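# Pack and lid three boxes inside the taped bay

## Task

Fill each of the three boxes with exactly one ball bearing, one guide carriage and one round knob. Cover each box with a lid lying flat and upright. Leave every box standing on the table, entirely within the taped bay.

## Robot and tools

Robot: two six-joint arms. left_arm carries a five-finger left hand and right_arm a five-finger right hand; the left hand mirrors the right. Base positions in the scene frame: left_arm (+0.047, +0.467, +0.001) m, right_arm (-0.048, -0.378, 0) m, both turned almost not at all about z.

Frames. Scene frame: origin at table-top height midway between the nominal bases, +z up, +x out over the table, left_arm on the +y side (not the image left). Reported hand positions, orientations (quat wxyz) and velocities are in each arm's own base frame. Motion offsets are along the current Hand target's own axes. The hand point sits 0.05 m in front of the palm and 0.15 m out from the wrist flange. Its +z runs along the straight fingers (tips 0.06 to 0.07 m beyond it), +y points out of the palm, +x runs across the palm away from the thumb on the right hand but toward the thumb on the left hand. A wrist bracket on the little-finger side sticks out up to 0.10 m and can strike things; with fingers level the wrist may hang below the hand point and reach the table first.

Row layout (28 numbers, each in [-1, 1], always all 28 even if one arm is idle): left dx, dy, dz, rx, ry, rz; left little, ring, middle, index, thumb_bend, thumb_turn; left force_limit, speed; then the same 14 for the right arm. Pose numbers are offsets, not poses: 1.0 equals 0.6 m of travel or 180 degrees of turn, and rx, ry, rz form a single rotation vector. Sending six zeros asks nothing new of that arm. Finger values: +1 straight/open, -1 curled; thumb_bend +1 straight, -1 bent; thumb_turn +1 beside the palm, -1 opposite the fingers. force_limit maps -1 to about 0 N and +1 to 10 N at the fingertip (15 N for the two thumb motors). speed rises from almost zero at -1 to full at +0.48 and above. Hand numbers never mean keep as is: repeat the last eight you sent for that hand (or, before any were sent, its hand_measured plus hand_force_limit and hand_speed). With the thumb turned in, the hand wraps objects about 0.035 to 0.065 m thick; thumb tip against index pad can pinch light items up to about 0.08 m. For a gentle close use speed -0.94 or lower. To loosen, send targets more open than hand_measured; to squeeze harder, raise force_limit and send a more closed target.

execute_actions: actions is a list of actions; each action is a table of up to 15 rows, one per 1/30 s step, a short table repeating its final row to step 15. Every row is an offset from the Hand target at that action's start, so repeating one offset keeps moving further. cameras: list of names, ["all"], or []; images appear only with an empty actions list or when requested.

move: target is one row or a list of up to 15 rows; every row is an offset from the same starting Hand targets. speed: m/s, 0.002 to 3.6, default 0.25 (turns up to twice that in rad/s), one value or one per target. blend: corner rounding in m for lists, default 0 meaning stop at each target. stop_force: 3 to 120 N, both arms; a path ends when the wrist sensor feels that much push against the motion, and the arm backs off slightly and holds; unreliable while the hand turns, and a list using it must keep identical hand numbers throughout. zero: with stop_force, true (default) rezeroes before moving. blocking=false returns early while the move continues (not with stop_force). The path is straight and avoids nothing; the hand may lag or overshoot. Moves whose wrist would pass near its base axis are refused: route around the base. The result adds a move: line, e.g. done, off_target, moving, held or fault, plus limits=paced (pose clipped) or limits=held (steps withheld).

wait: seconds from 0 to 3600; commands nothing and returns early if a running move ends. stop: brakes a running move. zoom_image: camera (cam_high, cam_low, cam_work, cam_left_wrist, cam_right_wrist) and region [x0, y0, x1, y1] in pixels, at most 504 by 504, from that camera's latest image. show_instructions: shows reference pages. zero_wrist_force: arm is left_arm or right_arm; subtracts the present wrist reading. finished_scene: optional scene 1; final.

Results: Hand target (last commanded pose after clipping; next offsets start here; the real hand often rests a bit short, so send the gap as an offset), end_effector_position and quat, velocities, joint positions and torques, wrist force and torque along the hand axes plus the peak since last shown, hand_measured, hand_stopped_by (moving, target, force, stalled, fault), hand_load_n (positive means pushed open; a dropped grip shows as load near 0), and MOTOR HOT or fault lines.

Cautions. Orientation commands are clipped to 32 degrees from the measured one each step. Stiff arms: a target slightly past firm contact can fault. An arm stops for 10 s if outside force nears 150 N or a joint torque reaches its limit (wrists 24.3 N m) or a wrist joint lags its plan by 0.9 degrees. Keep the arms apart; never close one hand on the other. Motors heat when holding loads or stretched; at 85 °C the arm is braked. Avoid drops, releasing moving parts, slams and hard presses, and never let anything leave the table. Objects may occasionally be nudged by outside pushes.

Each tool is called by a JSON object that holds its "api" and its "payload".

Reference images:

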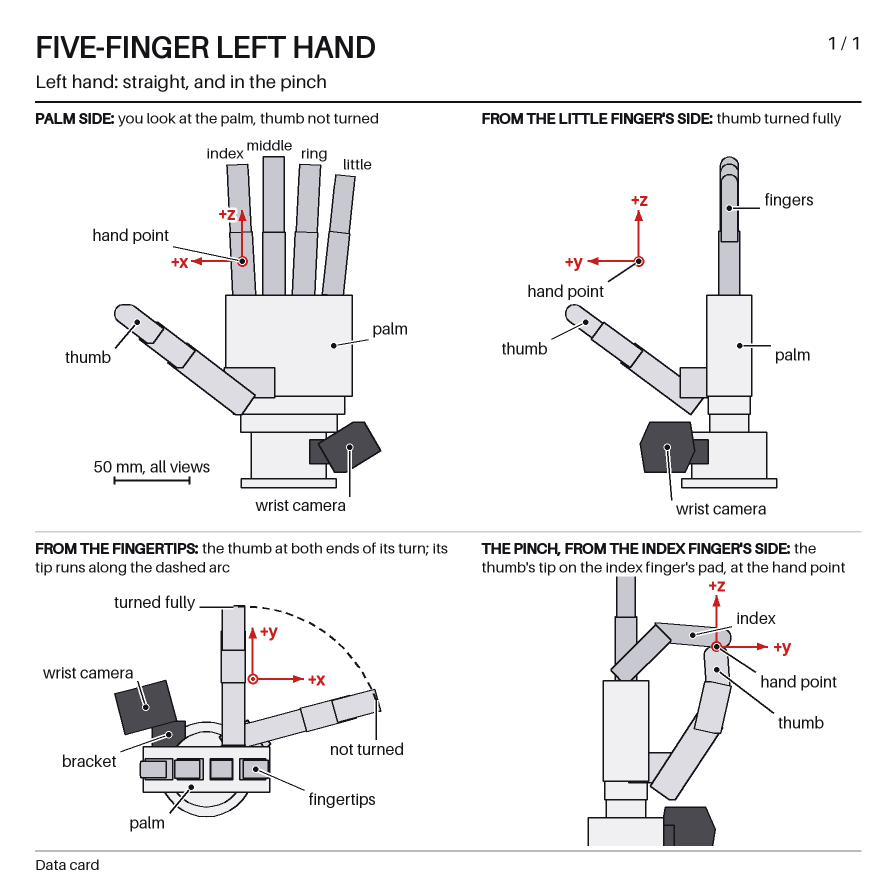

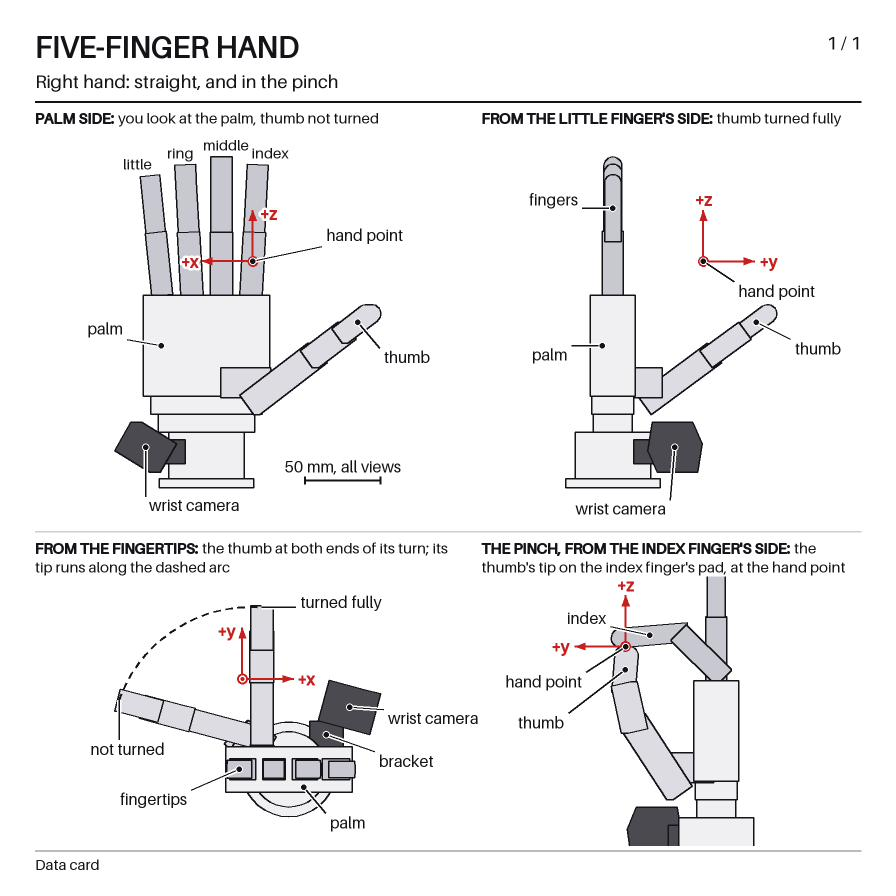

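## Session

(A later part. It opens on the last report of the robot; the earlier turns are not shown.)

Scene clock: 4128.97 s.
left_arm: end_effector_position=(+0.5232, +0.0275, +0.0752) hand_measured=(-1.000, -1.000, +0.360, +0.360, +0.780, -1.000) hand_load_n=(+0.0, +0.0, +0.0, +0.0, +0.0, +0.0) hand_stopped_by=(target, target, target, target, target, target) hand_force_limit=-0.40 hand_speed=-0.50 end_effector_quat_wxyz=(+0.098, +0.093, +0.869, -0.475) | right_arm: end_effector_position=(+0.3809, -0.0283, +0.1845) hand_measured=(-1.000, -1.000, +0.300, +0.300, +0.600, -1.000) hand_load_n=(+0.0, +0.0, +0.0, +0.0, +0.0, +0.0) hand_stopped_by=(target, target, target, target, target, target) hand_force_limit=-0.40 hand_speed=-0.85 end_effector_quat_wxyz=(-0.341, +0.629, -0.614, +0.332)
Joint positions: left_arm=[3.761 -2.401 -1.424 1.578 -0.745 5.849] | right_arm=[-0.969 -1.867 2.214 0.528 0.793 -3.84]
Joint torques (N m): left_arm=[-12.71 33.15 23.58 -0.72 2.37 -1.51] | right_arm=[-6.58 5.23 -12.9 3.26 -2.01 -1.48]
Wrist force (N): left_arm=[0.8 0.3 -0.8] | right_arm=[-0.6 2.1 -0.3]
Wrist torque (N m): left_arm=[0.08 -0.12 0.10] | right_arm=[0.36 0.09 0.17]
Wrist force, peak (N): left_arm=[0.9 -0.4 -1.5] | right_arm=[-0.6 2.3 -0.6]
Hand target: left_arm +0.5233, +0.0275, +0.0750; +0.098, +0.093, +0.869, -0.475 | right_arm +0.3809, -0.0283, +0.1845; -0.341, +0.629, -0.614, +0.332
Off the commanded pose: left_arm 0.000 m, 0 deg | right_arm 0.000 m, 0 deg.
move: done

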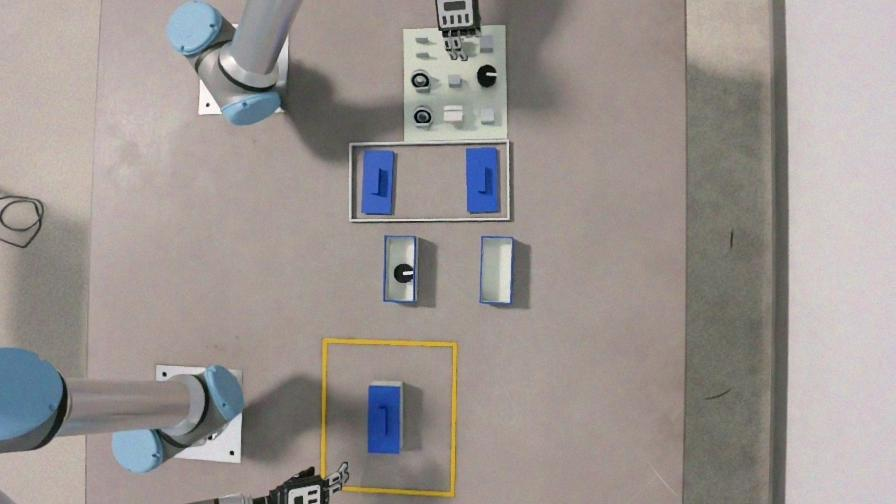

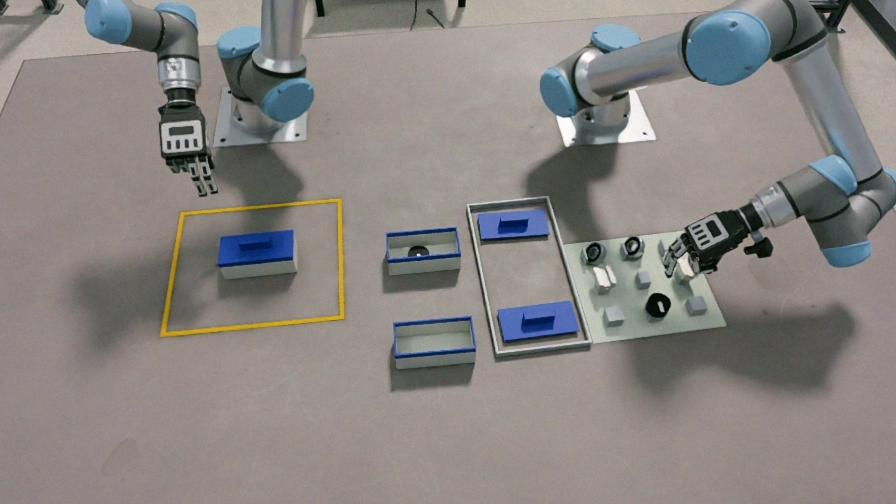

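{"api": "move", "payload": {"target": [0.0242,0.0348,0.0238,0,0,0,-1,-1,0.36,0.36,0.78,-1,-0.4,-0.5,0,0,0,0,0,0,-1,-1,0.3,0.3,0.6,-1,-0.4,-0.85], "speed": 0.04, "stop_force": 3, "cameras": ["cam_high","cam_work"]}}

{"api": "zoom_image", "payload": {"camera": "cam_high", "region": [410, 10, 490, 70]}}

{"api": "zoom_image", "payload": {"camera": "cam_work", "region": [640, 200, 740, 310]}}

Scene clock: 4154.70 s.
left_arm: end_effector_position=(+0.5157, +0.0275, +0.0468) hand_measured=(-1.000, -1.000, +0.360, +0.360, +0.780, -1.000) hand_load_n=(+0.0, +0.0, +0.0, +0.0, +0.0, +0.0) hand_stopped_by=(target, target, target, target, target, target) hand_force_limit=-0.40 hand_speed=-0.50 end_effector_quat_wxyz=(+0.098, +0.093, +0.869, -0.475) | right_arm: end_effector_position=(+0.3809, -0.0283, +0.1845) hand_measured=(-1.000, -1.000, +0.300, +0.300, +0.600, -1.000) hand_load_n=(+0.0, +0.0, +0.0, +0.0, +0.0, +0.0) hand_stopped_by=(target, target, target, target, target, target) hand_force_limit=-0.40 hand_speed=-0.85 end_effector_quat_wxyz=(-0.341, +0.629, -0.614, +0.332)
Joint positions: left_arm=[3.769 -2.432 -1.456 1.636 -0.75 5.859] | right_arm=[-0.969 -1.867 2.214 0.528 0.793 -3.84]
Joint torques (N m): left_arm=[13.05 35.19 1.39 -0.63 -0.43 1.42] | right_arm=[-7.14 6.42 -13.01 3.09 -1.89 -1.36]
Wrist force (N): left_arm=[0.8 0.2 -0.8] | right_arm=[-0.5 2.0 -0.5]
Wrist torque (N m): left_arm=[0.06 -0.11 -0.06] | right_arm=[0.36 0.10 0.16]
Wrist force, peak (N): left_arm=[0.9 0.4 -1.0] | right_arm=[-0.4 2.3 -0.4]
Hand target: left_arm +0.5157, +0.0275, +0.0468; +0.098, +0.093, +0.869, -0.475 | right_arm +0.3809, -0.0283, +0.1845; -0.341, +0.629, -0.614, +0.332
Off the commanded pose: left_arm 0.000 m, 0 deg | right_arm 0.000 m, 0 deg.
move: done

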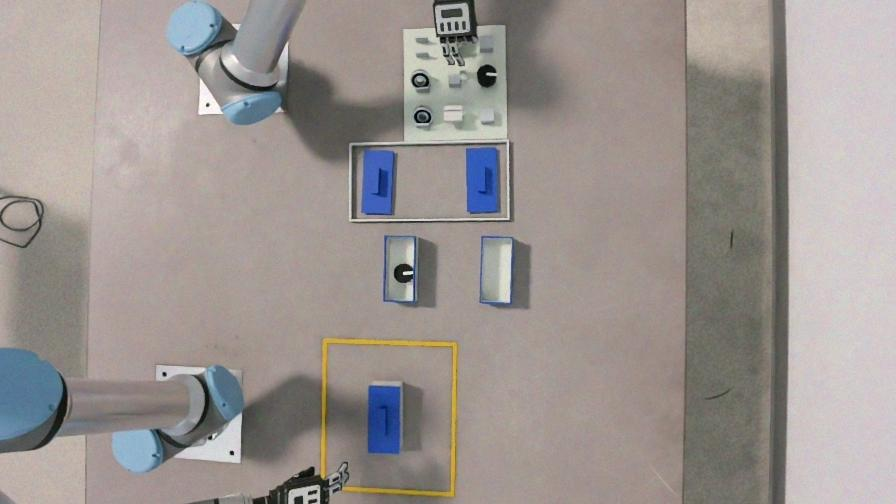

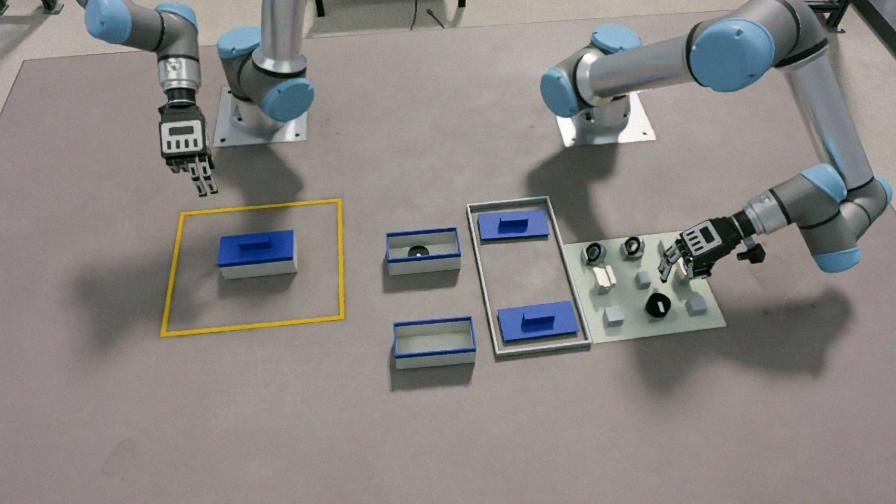

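Scaled by 6.300 from the camera's image (finer frame: 1280x720).

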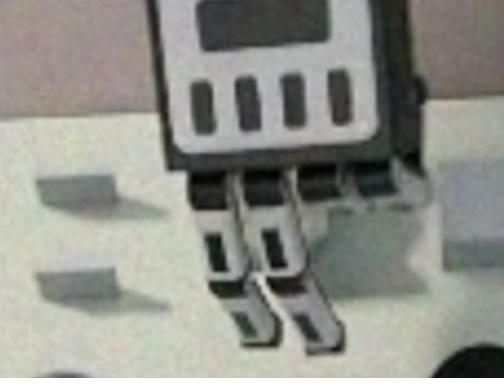

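Scaled by 4.582 from the camera's image (finer frame: 1280x720).

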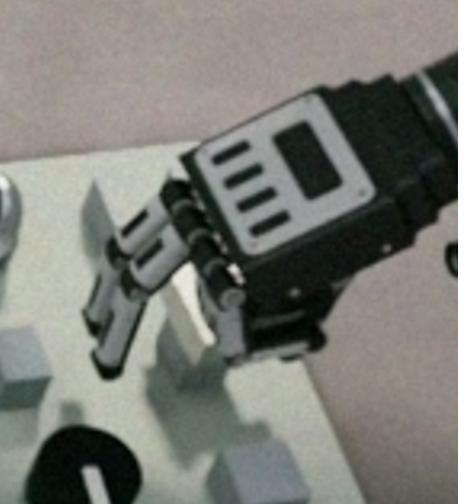

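{"api": "execute_actions", "payload": {"actions": [[[0,0,0,0,0,0,-1,-1,0.36,0.36,0.6,-1,-0.4,-0.85,0,0,0,0,0,0,-1,-1,0.3,0.3,0.6,-1,-0.4,-0.85]],[[0,0,0,0,0,0,-1,-1,-0.2,-0.2,0.6,-1,-0.4,-0.85,0,0,0,0,0,0,-1,-1,0.3,0.3,0.6,-1,-0.4,-0.85]]]}}

Scene clock: 4164.57 s.
left_arm: end_effector_position=(+0.5157, +0.0275, +0.0468) hand_measured=(-1.000, -1.000, -0.200, -0.082, +0.602, -1.000) hand_load_n=(+0.0, +0.0, +1.0, +3.5, +4.0, +0.5) hand_stopped_by=(target, target, target, force, target, target) hand_force_limit=-0.40 hand_speed=-0.85 end_effector_quat_wxyz=(+0.098, +0.093, +0.869, -0.475) | right_arm: end_effector_position=(+0.3809, -0.0283, +0.1845) hand_measured=(-1.000, -1.000, +0.300, +0.300, +0.600, -1.000) hand_load_n=(+0.0, +0.0, +0.0, +0.0, +0.0, +0.0) hand_stopped_by=(target, target, target, target, target, target) hand_force_limit=-0.40 hand_speed=-0.85 end_effector_quat_wxyz=(-0.341, +0.629, -0.614, +0.332)
Joint positions: left_arm=[3.769 -2.432 -1.456 1.636 -0.75 5.859] | right_arm=[-0.969 -1.867 2.214 0.528 0.793 -3.84]
Joint torques (N m): left_arm=[11.97 35.44 2.27 -1.18 -0.4 1.26] | right_arm=[-7.12 5.64 -13.26 3 -1.91 -1.39]
Wrist force (N): left_arm=[0.4 -0.3 -1.4] | right_arm=[-0.3 1.9 -0.4]
Wrist torque (N m): left_arm=[0.03 -0.09 -0.06] | right_arm=[0.34 0.06 0.17]
Wrist force, peak (N): left_arm=[-0.3 -1.5 -1.3] | right_arm=[-0.6 2.4 -0.3]
Hand target: left_arm +0.5157, +0.0275, +0.0468; +0.098, +0.093, +0.869, -0.475 | right_arm +0.3809, -0.0283, +0.1845; -0.341, +0.629, -0.614, +0.332
Off the commanded pose: left_arm 0.000 m, 0 deg | right_arm 0.000 m, 0 deg.
Step readings (end_effector_position of left_arm | right_arm):
0: (+0.5157, +0.0275, +0.0468) | (+0.3809, -0.0283, +0.1845)
1: (+0.5157, +0.0275, +0.0468) | (+0.3809, -0.0283, +0.1845)
2: (+0.5157, +0.0275, +0.0468) | (+0.3809, -0.0283, +0.1845)
4: (+0.5157, +0.0275, +0.0468) | (+0.3809, -0.0283, +0.1845)
8: (+0.5157, +0.0275, +0.0468) | (+0.3809, -0.0283, +0.1845)
15: (+0.5157, +0.0275, +0.0468) | (+0.3809, -0.0283, +0.1845)
16: (+0.5157, +0.0275, +0.0468) | (+0.3809, -0.0283, +0.1845)
17: (+0.5157, +0.0275, +0.0468) | (+0.3809, -0.0283, +0.1845)
19: (+0.5157, +0.0275, +0.0468) | (+0.3809, -0.0283, +0.1845)
23: (+0.5157, +0.0275, +0.0468) | (+0.3809, -0.0283, +0.1845)
30: (+0.5157, +0.0275, +0.0468) | (+0.3809, -0.0283, +0.1845)

{"api": "execute_actions", "payload": {"actions": [[[0,0,0,0,0,0,-1,-1,-0.4,-0.2,0.6,-1,-0.4,-0.85,0,0,0,0,0,0,-1,-1,0.3,0.3,0.6,-1,-0.4,-0.85]]]}}

{"api": "move", "payload": {"target": [-0.0302,-0.0943,-0.0615,0,0,0,-1,-1,-0.4,-0.2,0.6,-1,-0.4,-0.85,0,0,0,0,0,0,-1,-1,0.3,0.3,0.6,-1,-0.4,-0.85], "speed": 0.08, "cameras": ["cam_high","cam_work"]}}

{"api": "zoom_image", "payload": {"camera": "cam_high", "region": [410, 10, 490, 70]}}

{"api": "zoom_image", "payload": {"camera": "cam_work", "region": [640, 200, 740, 310]}}

Scene clock: 4180.17 s.
left_arm: end_effector_position=(+0.5157, +0.0275, +0.0468) hand_measured=(-1.000, -1.000, -0.400, -0.082, +0.602, -1.000) hand_load_n=(+0.0, +0.0, +1.5, +3.0, +5.0, +0.0) hand_stopped_by=(target, target, target, force, target, target) hand_force_limit=-0.40 hand_speed=-0.85 end_effector_quat_wxyz=(+0.098, +0.093, +0.869, -0.475) | right_arm: end_effector_position=(+0.3809, -0.0283, +0.1845) hand_measured=(-1.000, -1.000, +0.300, +0.300, +0.600, -1.000) hand_load_n=(+0.0, +0.0, +0.0, +0.0, +0.0, +0.0) hand_stopped_by=(target, target, target, target, target, target) hand_force_limit=-0.40 hand_speed=-0.85 end_effector_quat_wxyz=(-0.341, +0.629, -0.614, +0.332)
Joint positions: left_arm=[3.769 -2.432 -1.456 1.636 -0.75 5.859] | right_arm=[-0.969 -1.867 2.214 0.528 0.793 -3.84]
Joint torques (N m): left_arm=[11.61 37.27 4.69 -2.61 -0.09 0.98] | right_arm=[-7.1 5.55 -13.26 3.12 -1.79 -1.35]
Wrist force (N): left_arm=[0.3 0.4 -0.8] | right_arm=[-0.4 2.0 -0.4]
Wrist torque (N m): left_arm=[0.05 -0.05 -0.06] | right_arm=[0.34 0.07 0.16]
Wrist force, peak (N): left_arm=[0.9 0.6 -1.1] | right_arm=[-0.6 2.4 -0.4]
Hand target: left_arm +0.5157, +0.0275, +0.0468; +0.098, +0.093, +0.869, -0.475 | right_arm +0.3809, -0.0283, +0.1845; -0.341, +0.629, -0.614, +0.332
Off the commanded pose: left_arm 0.000 m, 0 deg | right_arm 0.000 m, 0 deg.
Step readings (end_effector_position of left_arm | right_arm):
0: (+0.5157, +0.0275, +0.0468) | (+0.3809, -0.0283, +0.1845)
1: (+0.5157, +0.0275, +0.0468) | (+0.3809, -0.0283, +0.1845)
2: (+0.5157, +0.0275, +0.0468) | (+0.3809, -0.0283, +0.1845)
4: (+0.5157, +0.0275, +0.0468) | (+0.3809, -0.0283, +0.1845)
8: (+0.5157, +0.0275, +0.0468) | (+0.3809, -0.0283, +0.1845)
15: (+0.5157, +0.0275, +0.0468) | (+0.3809, -0.0283, +0.1845)

Scene clock: 4181.60 s.
left_arm: end_effector_position=(+0.5158, +0.0273, +0.1166) hand_measured=(-1.000, -1.000, -0.400, -0.082, +0.602, -1.000) hand_load_n=(+0.0, +0.0, +1.0, +3.5, +5.0, +0.0) hand_stopped_by=(target, target, target, force, target, target) hand_force_limit=-0.40 hand_speed=-0.85 end_effector_quat_wxyz=(+0.098, +0.093, +0.869, -0.475) | right_arm: end_effector_position=(+0.3809, -0.0283, +0.1845) hand_measured=(-1.000, -1.000, +0.300, +0.300, +0.600, -1.000) hand_load_n=(+0.0, +0.0, +0.0, +0.0, +0.0, +0.0) hand_stopped_by=(target, target, target, target, target, target) hand_force_limit=-0.40 hand_speed=-0.85 end_effector_quat_wxyz=(-0.341, +0.629, -0.614, +0.332)
Joint positions: left_arm=[3.768 -2.327 -1.437 1.512 -0.75 5.858] | right_arm=[-0.969 -1.867 2.214 0.528 0.793 -3.84]
Joint torques (N m): left_arm=[-2.86 62.91 23.41 -4.6 -0.32 0.97] | right_arm=[-7.42 5.72 -13.53 3.07 -1.91 -1.4]
Wrist force (N): left_arm=[0.9 1.4 -0.4] | right_arm=[-0.4 1.7 -0.4]
Wrist torque (N m): left_arm=[0.13 -0.12 -0.01] | right_arm=[0.31 0.07 0.16]
Wrist force, peak (N): left_arm=[1.1 1.9 0.2] | right_arm=[-0.5 2.3 -0.4]
Hand target: left_arm +0.5158, +0.0274, +0.1167; +0.098, +0.093, +0.869, -0.475 | right_arm +0.3809, -0.0283, +0.1845; -0.341, +0.629, -0.614, +0.332
Off the commanded pose: left_arm 0.000 m, 0 deg | right_arm 0.000 m, 0 deg.
move: done

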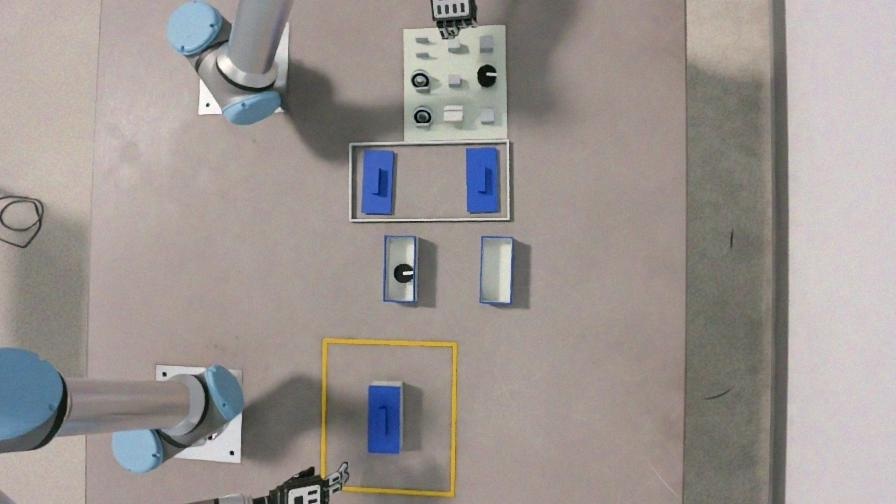

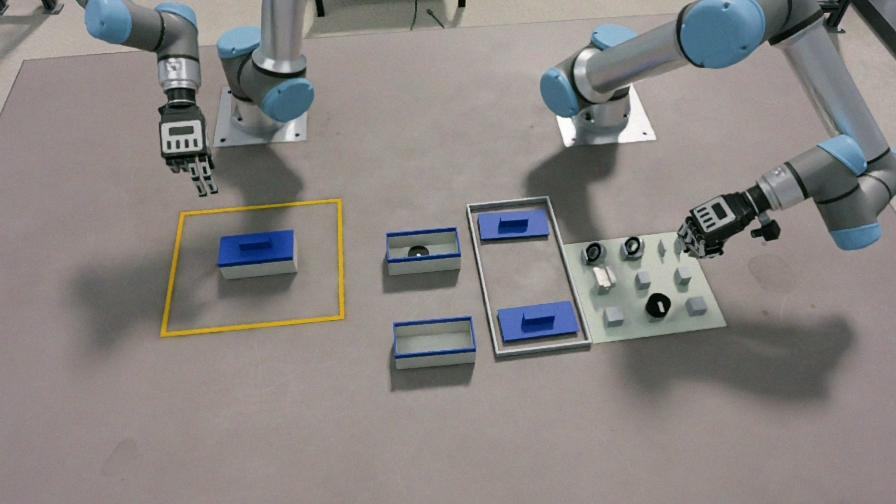

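Scaled by 6.300 from the camera's image (finer frame: 1280x720).

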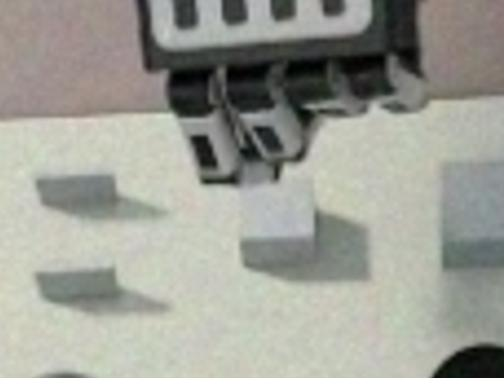

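Scaled by 4.582 from the camera's image (finer frame: 1280x720).

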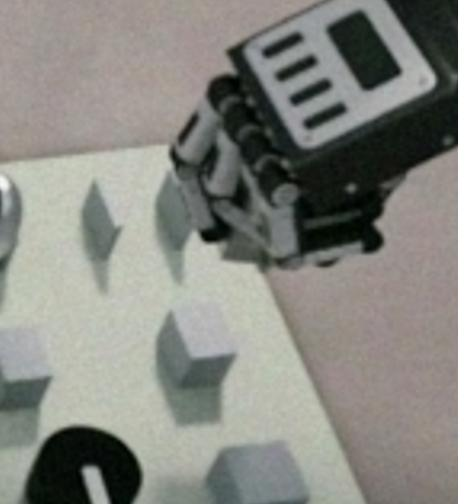

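{"api": "move", "payload": {"target": [-0.2410,-0.4493,0.6553,0,0,0,-1,-1,-0.4,-0.2,0.6,-1,-0.4,-0.85,0,0,0,0,0,0,-1,-1,0.3,0.3,0.6,-1,-0.4,-0.85], "speed": 0.3, "cameras": ["cam_high","cam_work","cam_low"]}}

{"api": "zoom_image", "payload": {"camera": "cam_high", "region": [450, 220, 550, 320]}}

{"api": "zoom_image", "payload": {"camera": "cam_work", "region": [380, 260, 500, 380]}}

{"api": "zoom_image", "payload": {"camera": "cam_low", "region": [390, 250, 490, 340]}}

Scene clock: 4201.73 s.
left_arm: end_effector_position=(+0.6186, -0.4578, +0.1639) hand_measured=(-1.000, -1.000, -0.400, -0.082, +0.602, -1.000) hand_load_n=(+0.0, +0.0, +1.0, +3.5, +5.0, +0.0) hand_stopped_by=(target, target, target, force, target, target) hand_force_limit=-0.40 hand_speed=-0.85 end_effector_quat_wxyz=(+0.098, +0.093, +0.869, -0.475) | right_arm: end_effector_position=(+0.3809, -0.0283, +0.1845) hand_measured=(-1.000, -1.000, +0.300, +0.300, +0.600, -1.000) hand_load_n=(+0.0, +0.0, +0.0, +0.0, +0.0, +0.0) hand_stopped_by=(target, target, target, target, target, target) hand_force_limit=-0.40 hand_speed=-0.85 end_effector_quat_wxyz=(-0.341, +0.629, -0.614, +0.332)
Joint positions: left_arm=[2.911 -2.567 -0.561 2.033 -0.637 4.452] | right_arm=[-0.969 -1.867 2.214 0.528 0.793 -3.84]
Joint torques (N m): left_arm=[-14.04 47.68 31.18 -3.59 -0.05 1.58] | right_arm=[-6.76 5.79 -13.09 3.09 -1.91 -1.31]
Wrist force (N): left_arm=[1.1 1.1 -0.1] | right_arm=[-0.6 2.0 -0.7]
Wrist torque (N m): left_arm=[0.10 -0.13 -0.05] | right_arm=[0.36 0.11 0.15]
Wrist force, peak (N): left_arm=[1.1 2.3 -1.4] | right_arm=[-0.5 2.3 -0.6]
Hand target: left_arm +0.6186, -0.4578, +0.1639; +0.098, +0.093, +0.869, -0.475 | right_arm +0.3809, -0.0283, +0.1845; -0.341, +0.629, -0.614, +0.332
Off the commanded pose: left_arm 0.000 m, 0 deg | right_arm 0.000 m, 0 deg.
move: done
Images, in order (width x height): cam_high 896x504, cam_low 896x504, cam_work 896x504.

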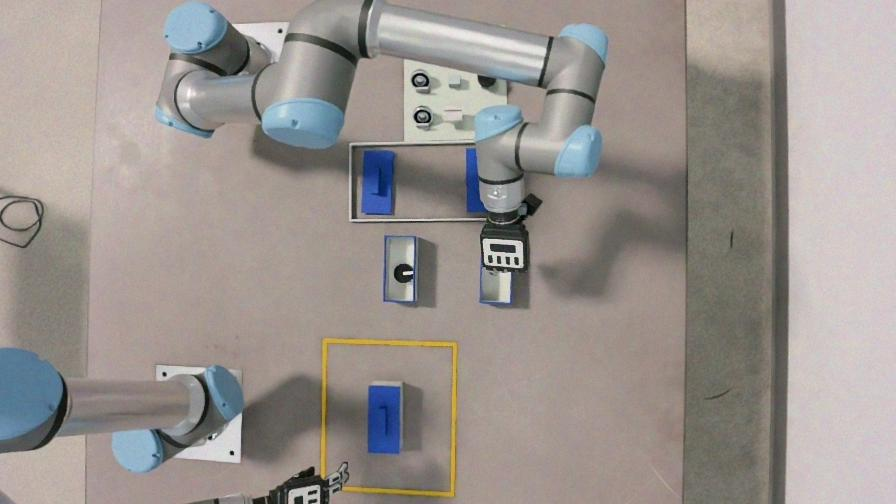

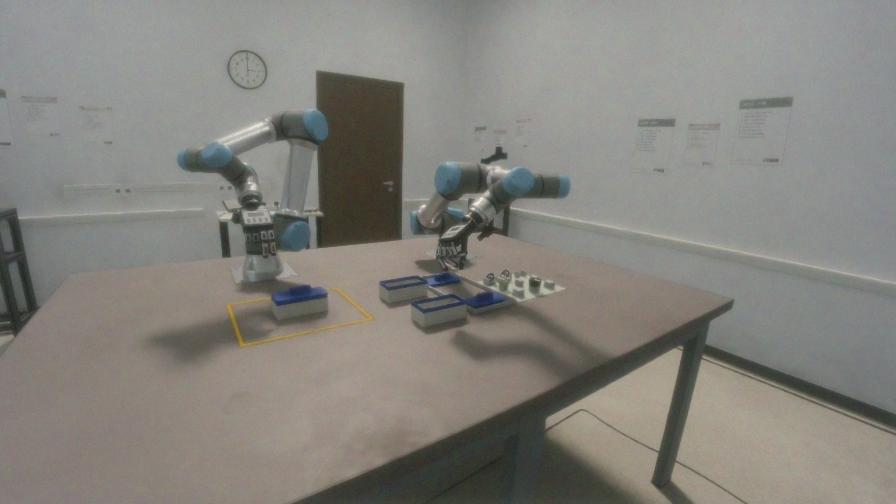

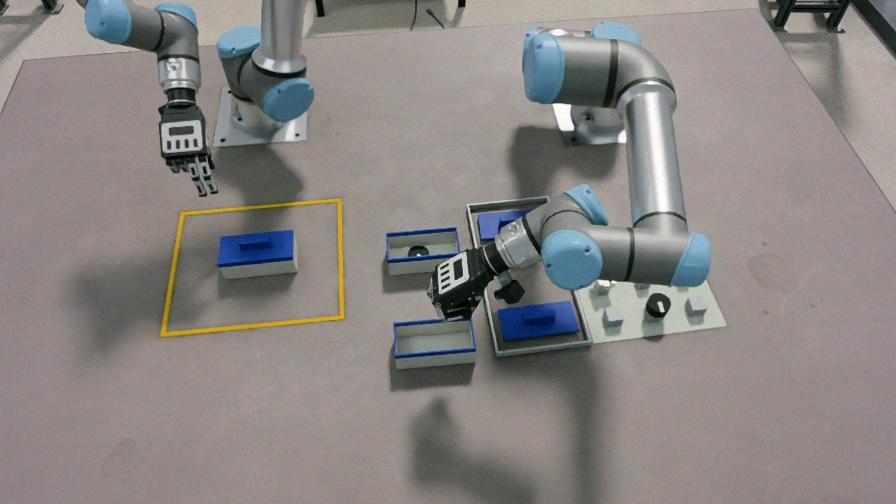

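Scaled by 5.040 from the camera's image (finer frame: 1280x720).

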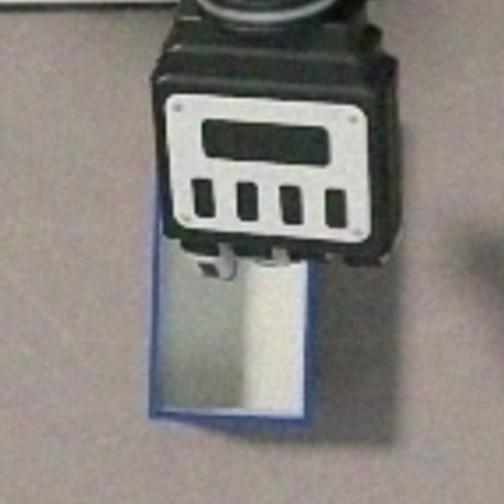

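Scaled by 4.200 from the camera's image (finer frame: 1280x720).

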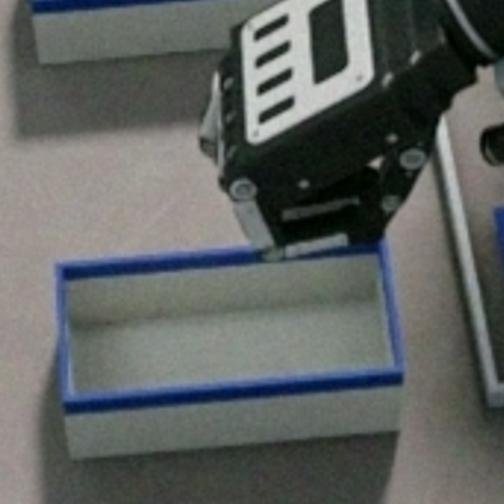

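Scaled by 5.040 from the camera's image (finer frame: 1280x720).

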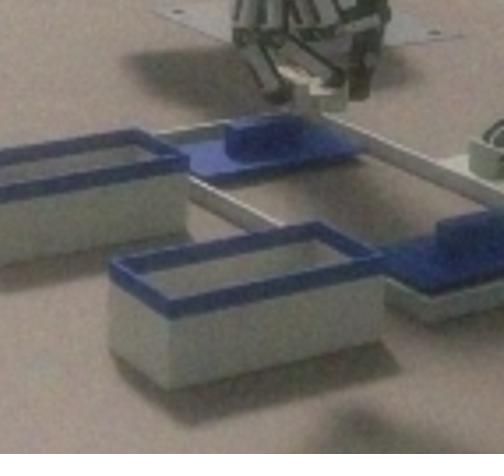

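{"api": "move", "payload": {"target": [0.0394,0.0994,0.0714,0,0,0,-1,-1,-0.4,-0.2,0.6,-1,-0.4,-0.85,0,0,0,0,0,0,-1,-1,0.3,0.3,0.6,-1,-0.4,-0.85], "speed": 0.15, "cameras": ["cam_high","cam_work","cam_low"]}}

{"api": "zoom_image", "payload": {"camera": "cam_high", "region": [450, 220, 550, 320]}}

{"api": "zoom_image", "payload": {"camera": "cam_work", "region": [380, 260, 500, 380]}}

{"api": "zoom_image", "payload": {"camera": "cam_low", "region": [390, 250, 490, 340]}}

Scene clock: 4240.60 s.
left_arm: end_effector_position=(+0.6145, -0.4607, +0.0870) hand_measured=(-1.000, -1.000, -0.400, -0.082, +0.602, -1.000) hand_load_n=(+0.0, +0.0, +1.0, +3.0, +4.5, +0.0) hand_stopped_by=(target, target, target, force, target, target) hand_force_limit=-0.40 hand_speed=-0.85 end_effector_quat_wxyz=(+0.098, +0.093, +0.869, -0.475) | right_arm: end_effector_position=(+0.3809, -0.0283, +0.1845) hand_measured=(-1.000, -1.000, +0.300, +0.300, +0.600, -1.000) hand_load_n=(+0.0, +0.0, +0.0, +0.0, +0.0, +0.0) hand_stopped_by=(target, target, target, target, target, target) hand_force_limit=-0.40 hand_speed=-0.85 end_effector_quat_wxyz=(-0.341, +0.629, -0.614, +0.332)
Joint positions: left_arm=[2.906 -2.58 -0.732 2.223 -0.64 4.444] | right_arm=[-0.969 -1.867 2.214 0.528 0.793 -3.84]
Joint torques (N m): left_arm=[-14.08 46.45 8.18 0.47 -0.29 -1.52] | right_arm=[-6.98 5.42 -14.17 3.07 -1.94 -1.22]
Wrist force (N): left_arm=[0.7 0.9 -0.1] | right_arm=[-0.5 2.0 -0.5]
Wrist torque (N m): left_arm=[0.07 -0.07 0.07] | right_arm=[0.35 0.08 0.16]
Wrist force, peak (N): left_arm=[1.3 1.6 0.5] | right_arm=[-0.6 2.4 -0.3]
Hand target: left_arm +0.6145, -0.4607, +0.0869; +0.098, +0.093, +0.869, -0.475 | right_arm +0.3809, -0.0283, +0.1845; -0.341, +0.629, -0.614, +0.332
Off the commanded pose: left_arm 0.000 m, 0 deg | right_arm 0.000 m, 0 deg.
move: done
Images, in order (width x height): cam_high 896x504, cam_low 896x504, cam_work 896x504.

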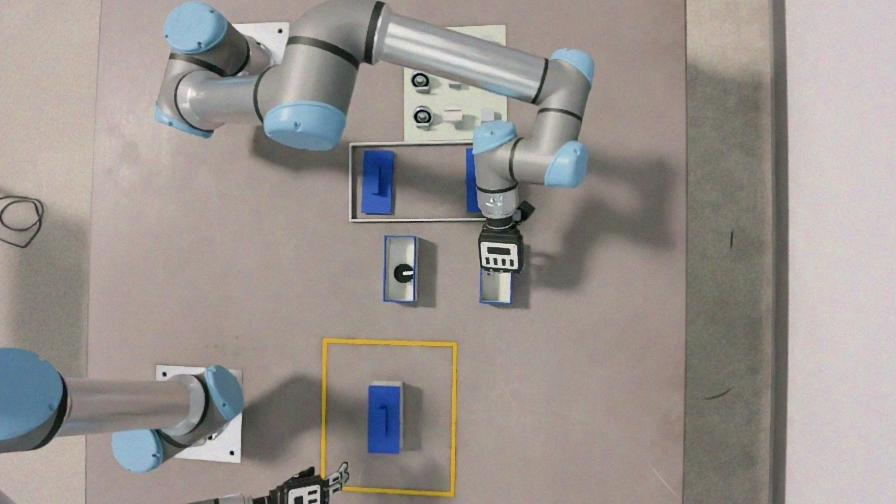

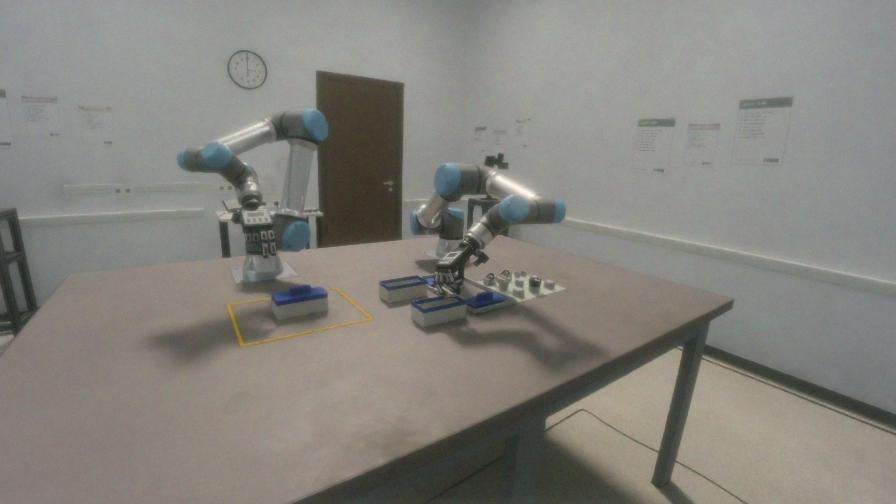

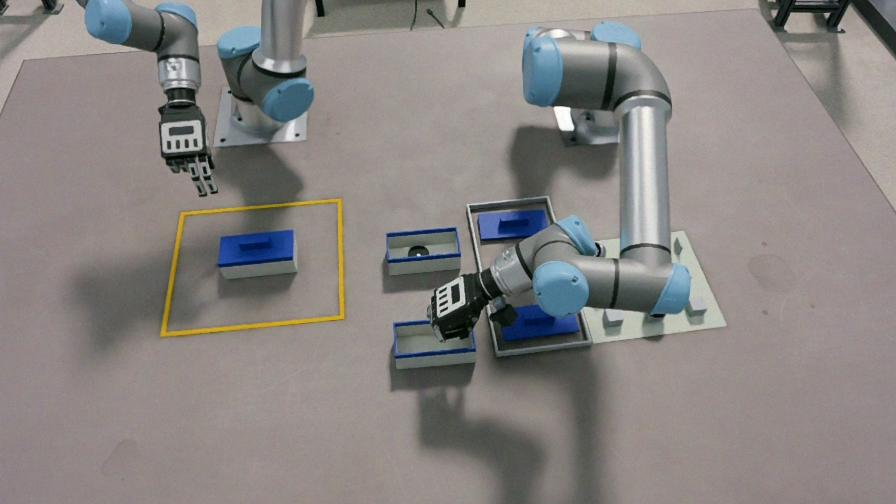

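Scaled by 5.040 from the camera's image (finer frame: 1280x720).

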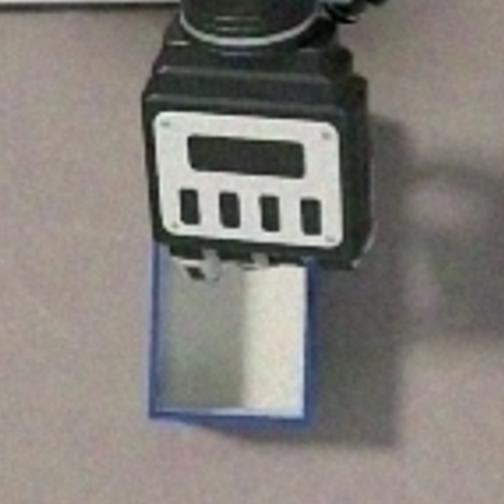

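Scaled by 4.200 from the camera's image (finer frame: 1280x720).

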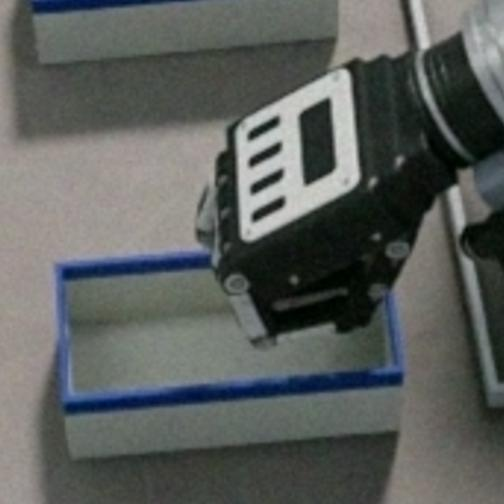

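Scaled by 5.040 from the camera's image (finer frame: 1280x720).

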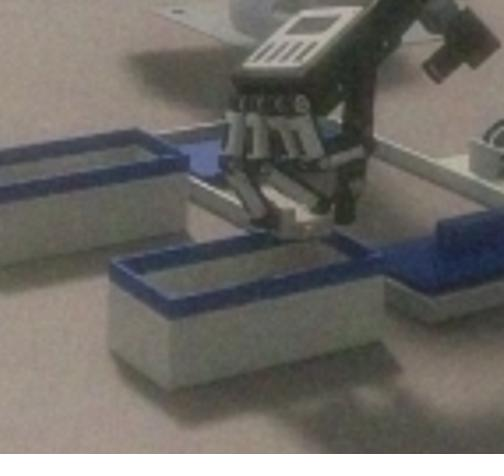

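{"api": "move", "payload": {"target": [0.0266,0.0829,0.0541,0,0,0,-1,-1,-0.4,-0.2,0.6,-1,-0.4,-0.85,0,0,0,0,0,0,-1,-1,0.3,0.3,0.6,-1,-0.4,-0.85], "speed": 0.025, "stop_force": 3, "cameras": ["cam_high","cam_work"]}}

{"api": "zoom_image", "payload": {"camera": "cam_high", "region": [450, 220, 550, 320]}}

{"api": "zoom_image", "payload": {"camera": "cam_work", "region": [380, 260, 500, 380]}}

Scene clock: 4261.10 s.
left_arm: end_effector_position=(+0.6144, -0.4606, +0.0294) hand_measured=(-1.000, -1.000, -0.400, -0.082, +0.602, -1.000) hand_load_n=(+0.0, +0.0, +1.0, +3.5, +5.0, +0.0) hand_stopped_by=(target, target, target, force, target, target) hand_force_limit=-0.40 hand_speed=-0.85 end_effector_quat_wxyz=(+0.098, +0.093, +0.869, -0.475) | right_arm: end_effector_position=(+0.3809, -0.0283, +0.1845) hand_measured=(-1.000, -1.000, +0.300, +0.300, +0.600, -1.000) hand_load_n=(+0.0, +0.0, +0.0, +0.0, +0.0, +0.0) hand_stopped_by=(target, target, target, target, target, target) hand_force_limit=-0.40 hand_speed=-0.85 end_effector_quat_wxyz=(-0.341, +0.629, -0.614, +0.332)
Joint positions: left_arm=[2.906 -2.623 -0.798 2.332 -0.64 4.444] | right_arm=[-0.969 -1.867 2.214 0.528 0.793 -3.84]
Joint torques (N m): left_arm=[11.03 73.35 28.26 -3.57 -0.36 0.67] | right_arm=[-6.28 6.21 -14.17 2.93 -1.83 -1.22]
Wrist force (N): left_arm=[0.7 -1.4 -1.1] | right_arm=[-0.5 2.0 -0.4]
Wrist torque (N m): left_arm=[-0.16 -0.06 0.12] | right_arm=[0.34 0.09 0.16]
Wrist force, peak (N): left_arm=[0.6 -10.9 -6.9] | right_arm=[-0.6 2.3 -0.4]
Hand target: left_arm +0.6144, -0.4606, +0.0294; +0.098, +0.093, +0.869, -0.475 (not the last commanded pose) | right_arm +0.3809, -0.0283, +0.1845; -0.341, +0.629, -0.614, +0.332
Off the commanded pose: left_arm 0.004 m, 0 deg | right_arm 0.000 m, 0 deg.
move: contact (left_arm)

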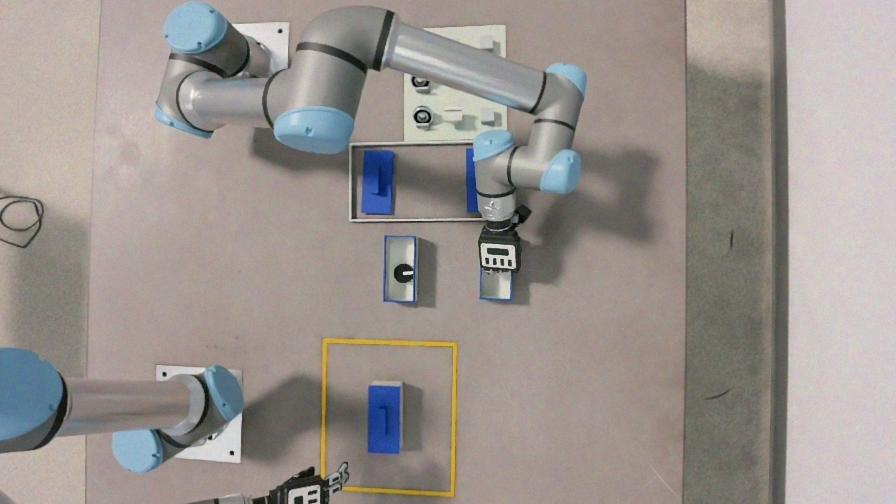

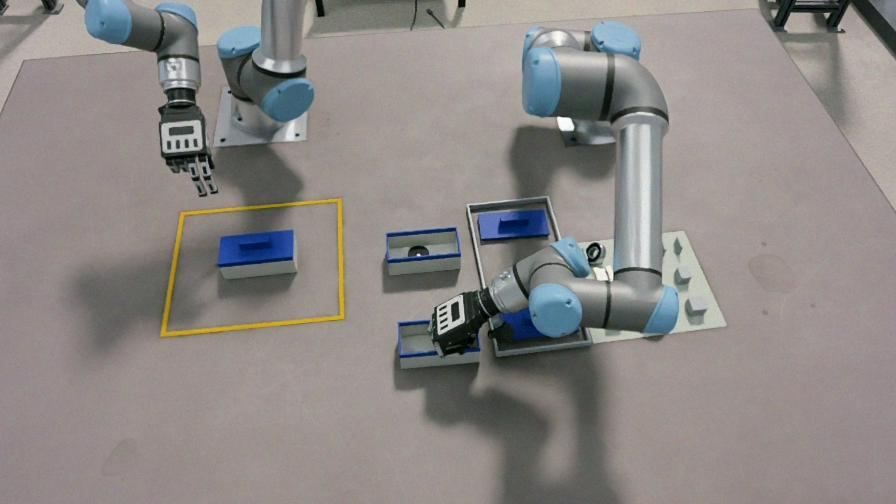

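Scaled by 5.040 from the camera's image (finer frame: 1280x720).

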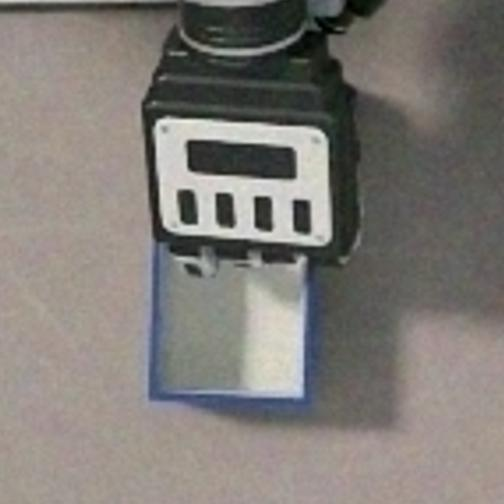

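Scaled by 4.200 from the camera's image (finer frame: 1280x720).

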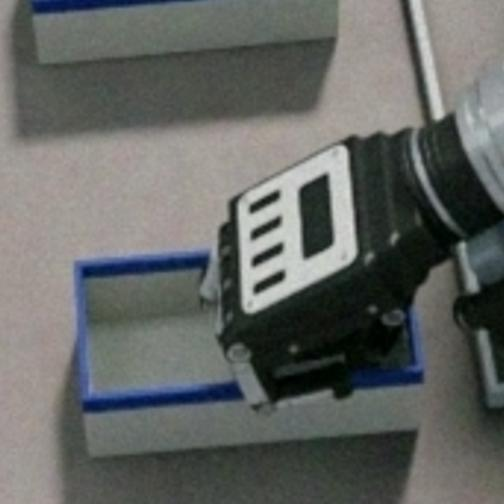

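{"api": "move", "payload": {"target": [0.0013,0.0018,0.0091,0,0,0,-1,-1,-0.4,-0.2,0.6,-1,-0.4,-0.85,0,0,0,0,0,0,-1,-1,0.3,0.3,0.6,-1,-0.4,-0.85], "speed": 0.012, "stop_force": 4}}

Scene clock: 4282.77 s.
left_arm: end_effector_position=(+0.6144, -0.4639, +0.0262) hand_measured=(-1.000, -1.000, -0.400, -0.082, +0.602, -1.000) hand_load_n=(+0.0, +0.0, +1.0, +3.5, +4.5, +0.0) hand_stopped_by=(target, target, target, force, target, target) hand_force_limit=-0.40 hand_speed=-0.85 end_effector_quat_wxyz=(+0.098, +0.093, +0.869, -0.475) | right_arm: end_effector_position=(+0.3809, -0.0283, +0.1845) hand_measured=(-1.000, -1.000, +0.300, +0.300, +0.600, -1.000) hand_load_n=(+0.0, +0.0, +0.0, -0.5, +0.0, +0.0) hand_stopped_by=(target, target, target, target, target, target) hand_force_limit=-0.40 hand_speed=-0.85 end_effector_quat_wxyz=(-0.341, +0.629, -0.614, +0.332)
Joint positions: left_arm=[2.901 -2.629 -0.793 2.339 -0.642 4.437] | right_arm=[-0.969 -1.867 2.214 0.528 0.793 -3.84]
Joint torques (N m): left_arm=[13.04 68.95 3.68 -3.56 1.49 1.05] | right_arm=[-6.71 5.42 -14.38 2.85 -1.82 -1.17]
Wrist force (N): left_arm=[-0.8 -7.4 -4.0] | right_arm=[-0.5 2.1 -0.4]
Wrist torque (N m): left_arm=[-0.30 -0.17 0.37] | right_arm=[0.36 0.08 0.16]
Wrist force, peak (N): left_arm=[-1.9 -8.0 -7.5] | right_arm=[-0.5 2.3 -0.6]
Hand target: left_arm +0.6144, -0.4639, +0.0262; +0.098, +0.093, +0.869, -0.475 (not the last commanded pose) | right_arm +0.3809, -0.0283, +0.1845; -0.341, +0.629, -0.614, +0.332
Off the commanded pose: left_arm 0.001 m, 0 deg | right_arm 0.000 m, 0 deg.
move: contact (left_arm)

{"api": "execute_actions", "payload": {"actions": [[[0,0,0,0,0,0,-1,-1,0.12,0.12,0.6,-1,-0.4,-0.85,0,0,0,0,0,0,-1,-1,0.3,0.3,0.6,-1,-0.4,-0.85]],[[0,0,0,0,0,0,-1,-1,0.12,0.12,0.7,-1,-0.4,-0.85,0,0,0,0,0,0,-1,-1,0.3,0.3,0.6,-1,-0.4,-0.85]]]}}

{"api": "move", "payload": {"target": [-0.0037,-0.0116,-0.0076,0,0,0,-1,-1,0.12,0.12,0.7,-1,-0.4,-0.85,0,0,0,0,0,0,-1,-1,0.3,0.3,0.6,-1,-0.4,-0.85], "speed": 0.03}}

Scene clock: 4293.90 s.
left_arm: end_effector_position=(+0.6144, -0.4639, +0.0262) hand_measured=(-1.000, -1.000, +0.120, +0.120, +0.700, -1.000) hand_load_n=(+0.0, +0.0, +0.0, +0.0, +0.0, +0.0) hand_stopped_by=(target, target, target, target, target, target) hand_force_limit=-0.40 hand_speed=-0.85 end_effector_quat_wxyz=(+0.098, +0.093, +0.869, -0.475) | right_arm: end_effector_position=(+0.3809, -0.0283, +0.1845) hand_measured=(-1.000, -1.000, +0.300, +0.300, +0.600, -1.000) hand_load_n=(+0.5, +0.0, +0.0, -0.5, +0.0, +0.0) hand_stopped_by=(target, target, target, target, target, target) hand_force_limit=-0.40 hand_speed=-0.85 end_effector_quat_wxyz=(-0.341, +0.629, -0.614, +0.332)
Joint positions: left_arm=[2.901 -2.629 -0.793 2.339 -0.642 4.437] | right_arm=[-0.969 -1.867 2.214 0.528 0.793 -3.84]
Joint torques (N m): left_arm=[11.07 67.41 5.76 -0.51 -0.39 1.08] | right_arm=[-6.94 5.23 -14.36 2.75 -1.75 -1.16]
Wrist force (N): left_arm=[-0.3 -7.0 -4.0] | right_arm=[-0.6 2.1 -0.3]
Wrist torque (N m): left_arm=[-0.27 -0.17 0.36] | right_arm=[0.35 0.09 0.16]
Wrist force, peak (N): left_arm=[-0.9 -8.4 -4.9] | right_arm=[-0.6 2.3 -0.5]
Hand target: left_arm +0.6144, -0.4639, +0.0262; +0.098, +0.093, +0.869, -0.475 | right_arm +0.3809, -0.0283, +0.1845; -0.341, +0.629, -0.614, +0.332
Off the commanded pose: left_arm 0.000 m, 0 deg | right_arm 0.000 m, 0 deg.
Step readings (end_effector_position of left_arm | right_arm):
0: (+0.6144, -0.4639, +0.0262) | (+0.3809, -0.0283, +0.1845)
1: (+0.6144, -0.4639, +0.0262) | (+0.3809, -0.0283, +0.1845)
2: (+0.6144, -0.4639, +0.0262) | (+0.3809, -0.0283, +0.1845)
4: (+0.6144, -0.4639, +0.0262) | (+0.3809, -0.0283, +0.1845)
8: (+0.6143, -0.4639, +0.0262) | (+0.3809, -0.0283, +0.1845)
15: (+0.6143, -0.4639, +0.0262) | (+0.3809, -0.0283, +0.1845)
16: (+0.6143, -0.4639, +0.0262) | (+0.3809, -0.0283, +0.1845)
17: (+0.6143, -0.4639, +0.0262) | (+0.3809, -0.0283, +0.1845)
19: (+0.6143, -0.4639, +0.0262) | (+0.3809, -0.0283, +0.1845)
23: (+0.6143, -0.4639, +0.0262) | (+0.3809, -0.0283, +0.1845)
30: (+0.6143, -0.4639, +0.0262) | (+0.3809, -0.0283, +0.1845)

Scene clock: 4294.57 s.
left_arm: end_effector_position=(+0.6143, -0.4639, +0.0347) hand_measured=(-1.000, -1.000, +0.120, +0.120, +0.700, -1.000) hand_load_n=(+0.0, +0.0, +0.0, +0.0, -0.5, +0.0) hand_stopped_by=(target, target, target, target, target, target) hand_force_limit=-0.40 hand_speed=-0.85 end_effector_quat_wxyz=(+0.098, +0.093, +0.869, -0.475) | right_arm: end_effector_position=(+0.3809, -0.0283, +0.1845) hand_measured=(-1.000, -1.000, +0.300, +0.300, +0.600, -1.000) hand_load_n=(+0.0, +0.0, +0.0, +0.0, +0.0, +0.0) hand_stopped_by=(target, target, target, target, target, target) hand_force_limit=-0.40 hand_speed=-0.85 end_effector_quat_wxyz=(-0.341, +0.629, -0.614, +0.332)
Joint positions: left_arm=[2.901 -2.622 -0.786 2.324 -0.642 4.437] | right_arm=[-0.969 -1.867 2.214 0.528 0.793 -3.84]
Joint torques (N m): left_arm=[11.5 75.36 27.68 -3.71 -0.2 -1.1] | right_arm=[-6.91 5.62 -14.06 2.84 -1.75 -1.21]
Wrist force (N): left_arm=[0.8 -0.1 -0.7] | right_arm=[-0.4 2.0 -0.6]
Wrist torque (N m): left_arm=[0.01 -0.11 0.09] | right_arm=[0.36 0.07 0.17]
Wrist force, peak (N): left_arm=[-0.2 -7.6 -4.3] | right_arm=[-0.5 2.2 -0.6]
Hand target: left_arm +0.6144, -0.4639, +0.0348; +0.098, +0.093, +0.869, -0.475 | right_arm +0.3809, -0.0283, +0.1845; -0.341, +0.629, -0.614, +0.332
Off the commanded pose: left_arm 0.000 m, 0 deg | right_arm 0.000 m, 0 deg.
move: done


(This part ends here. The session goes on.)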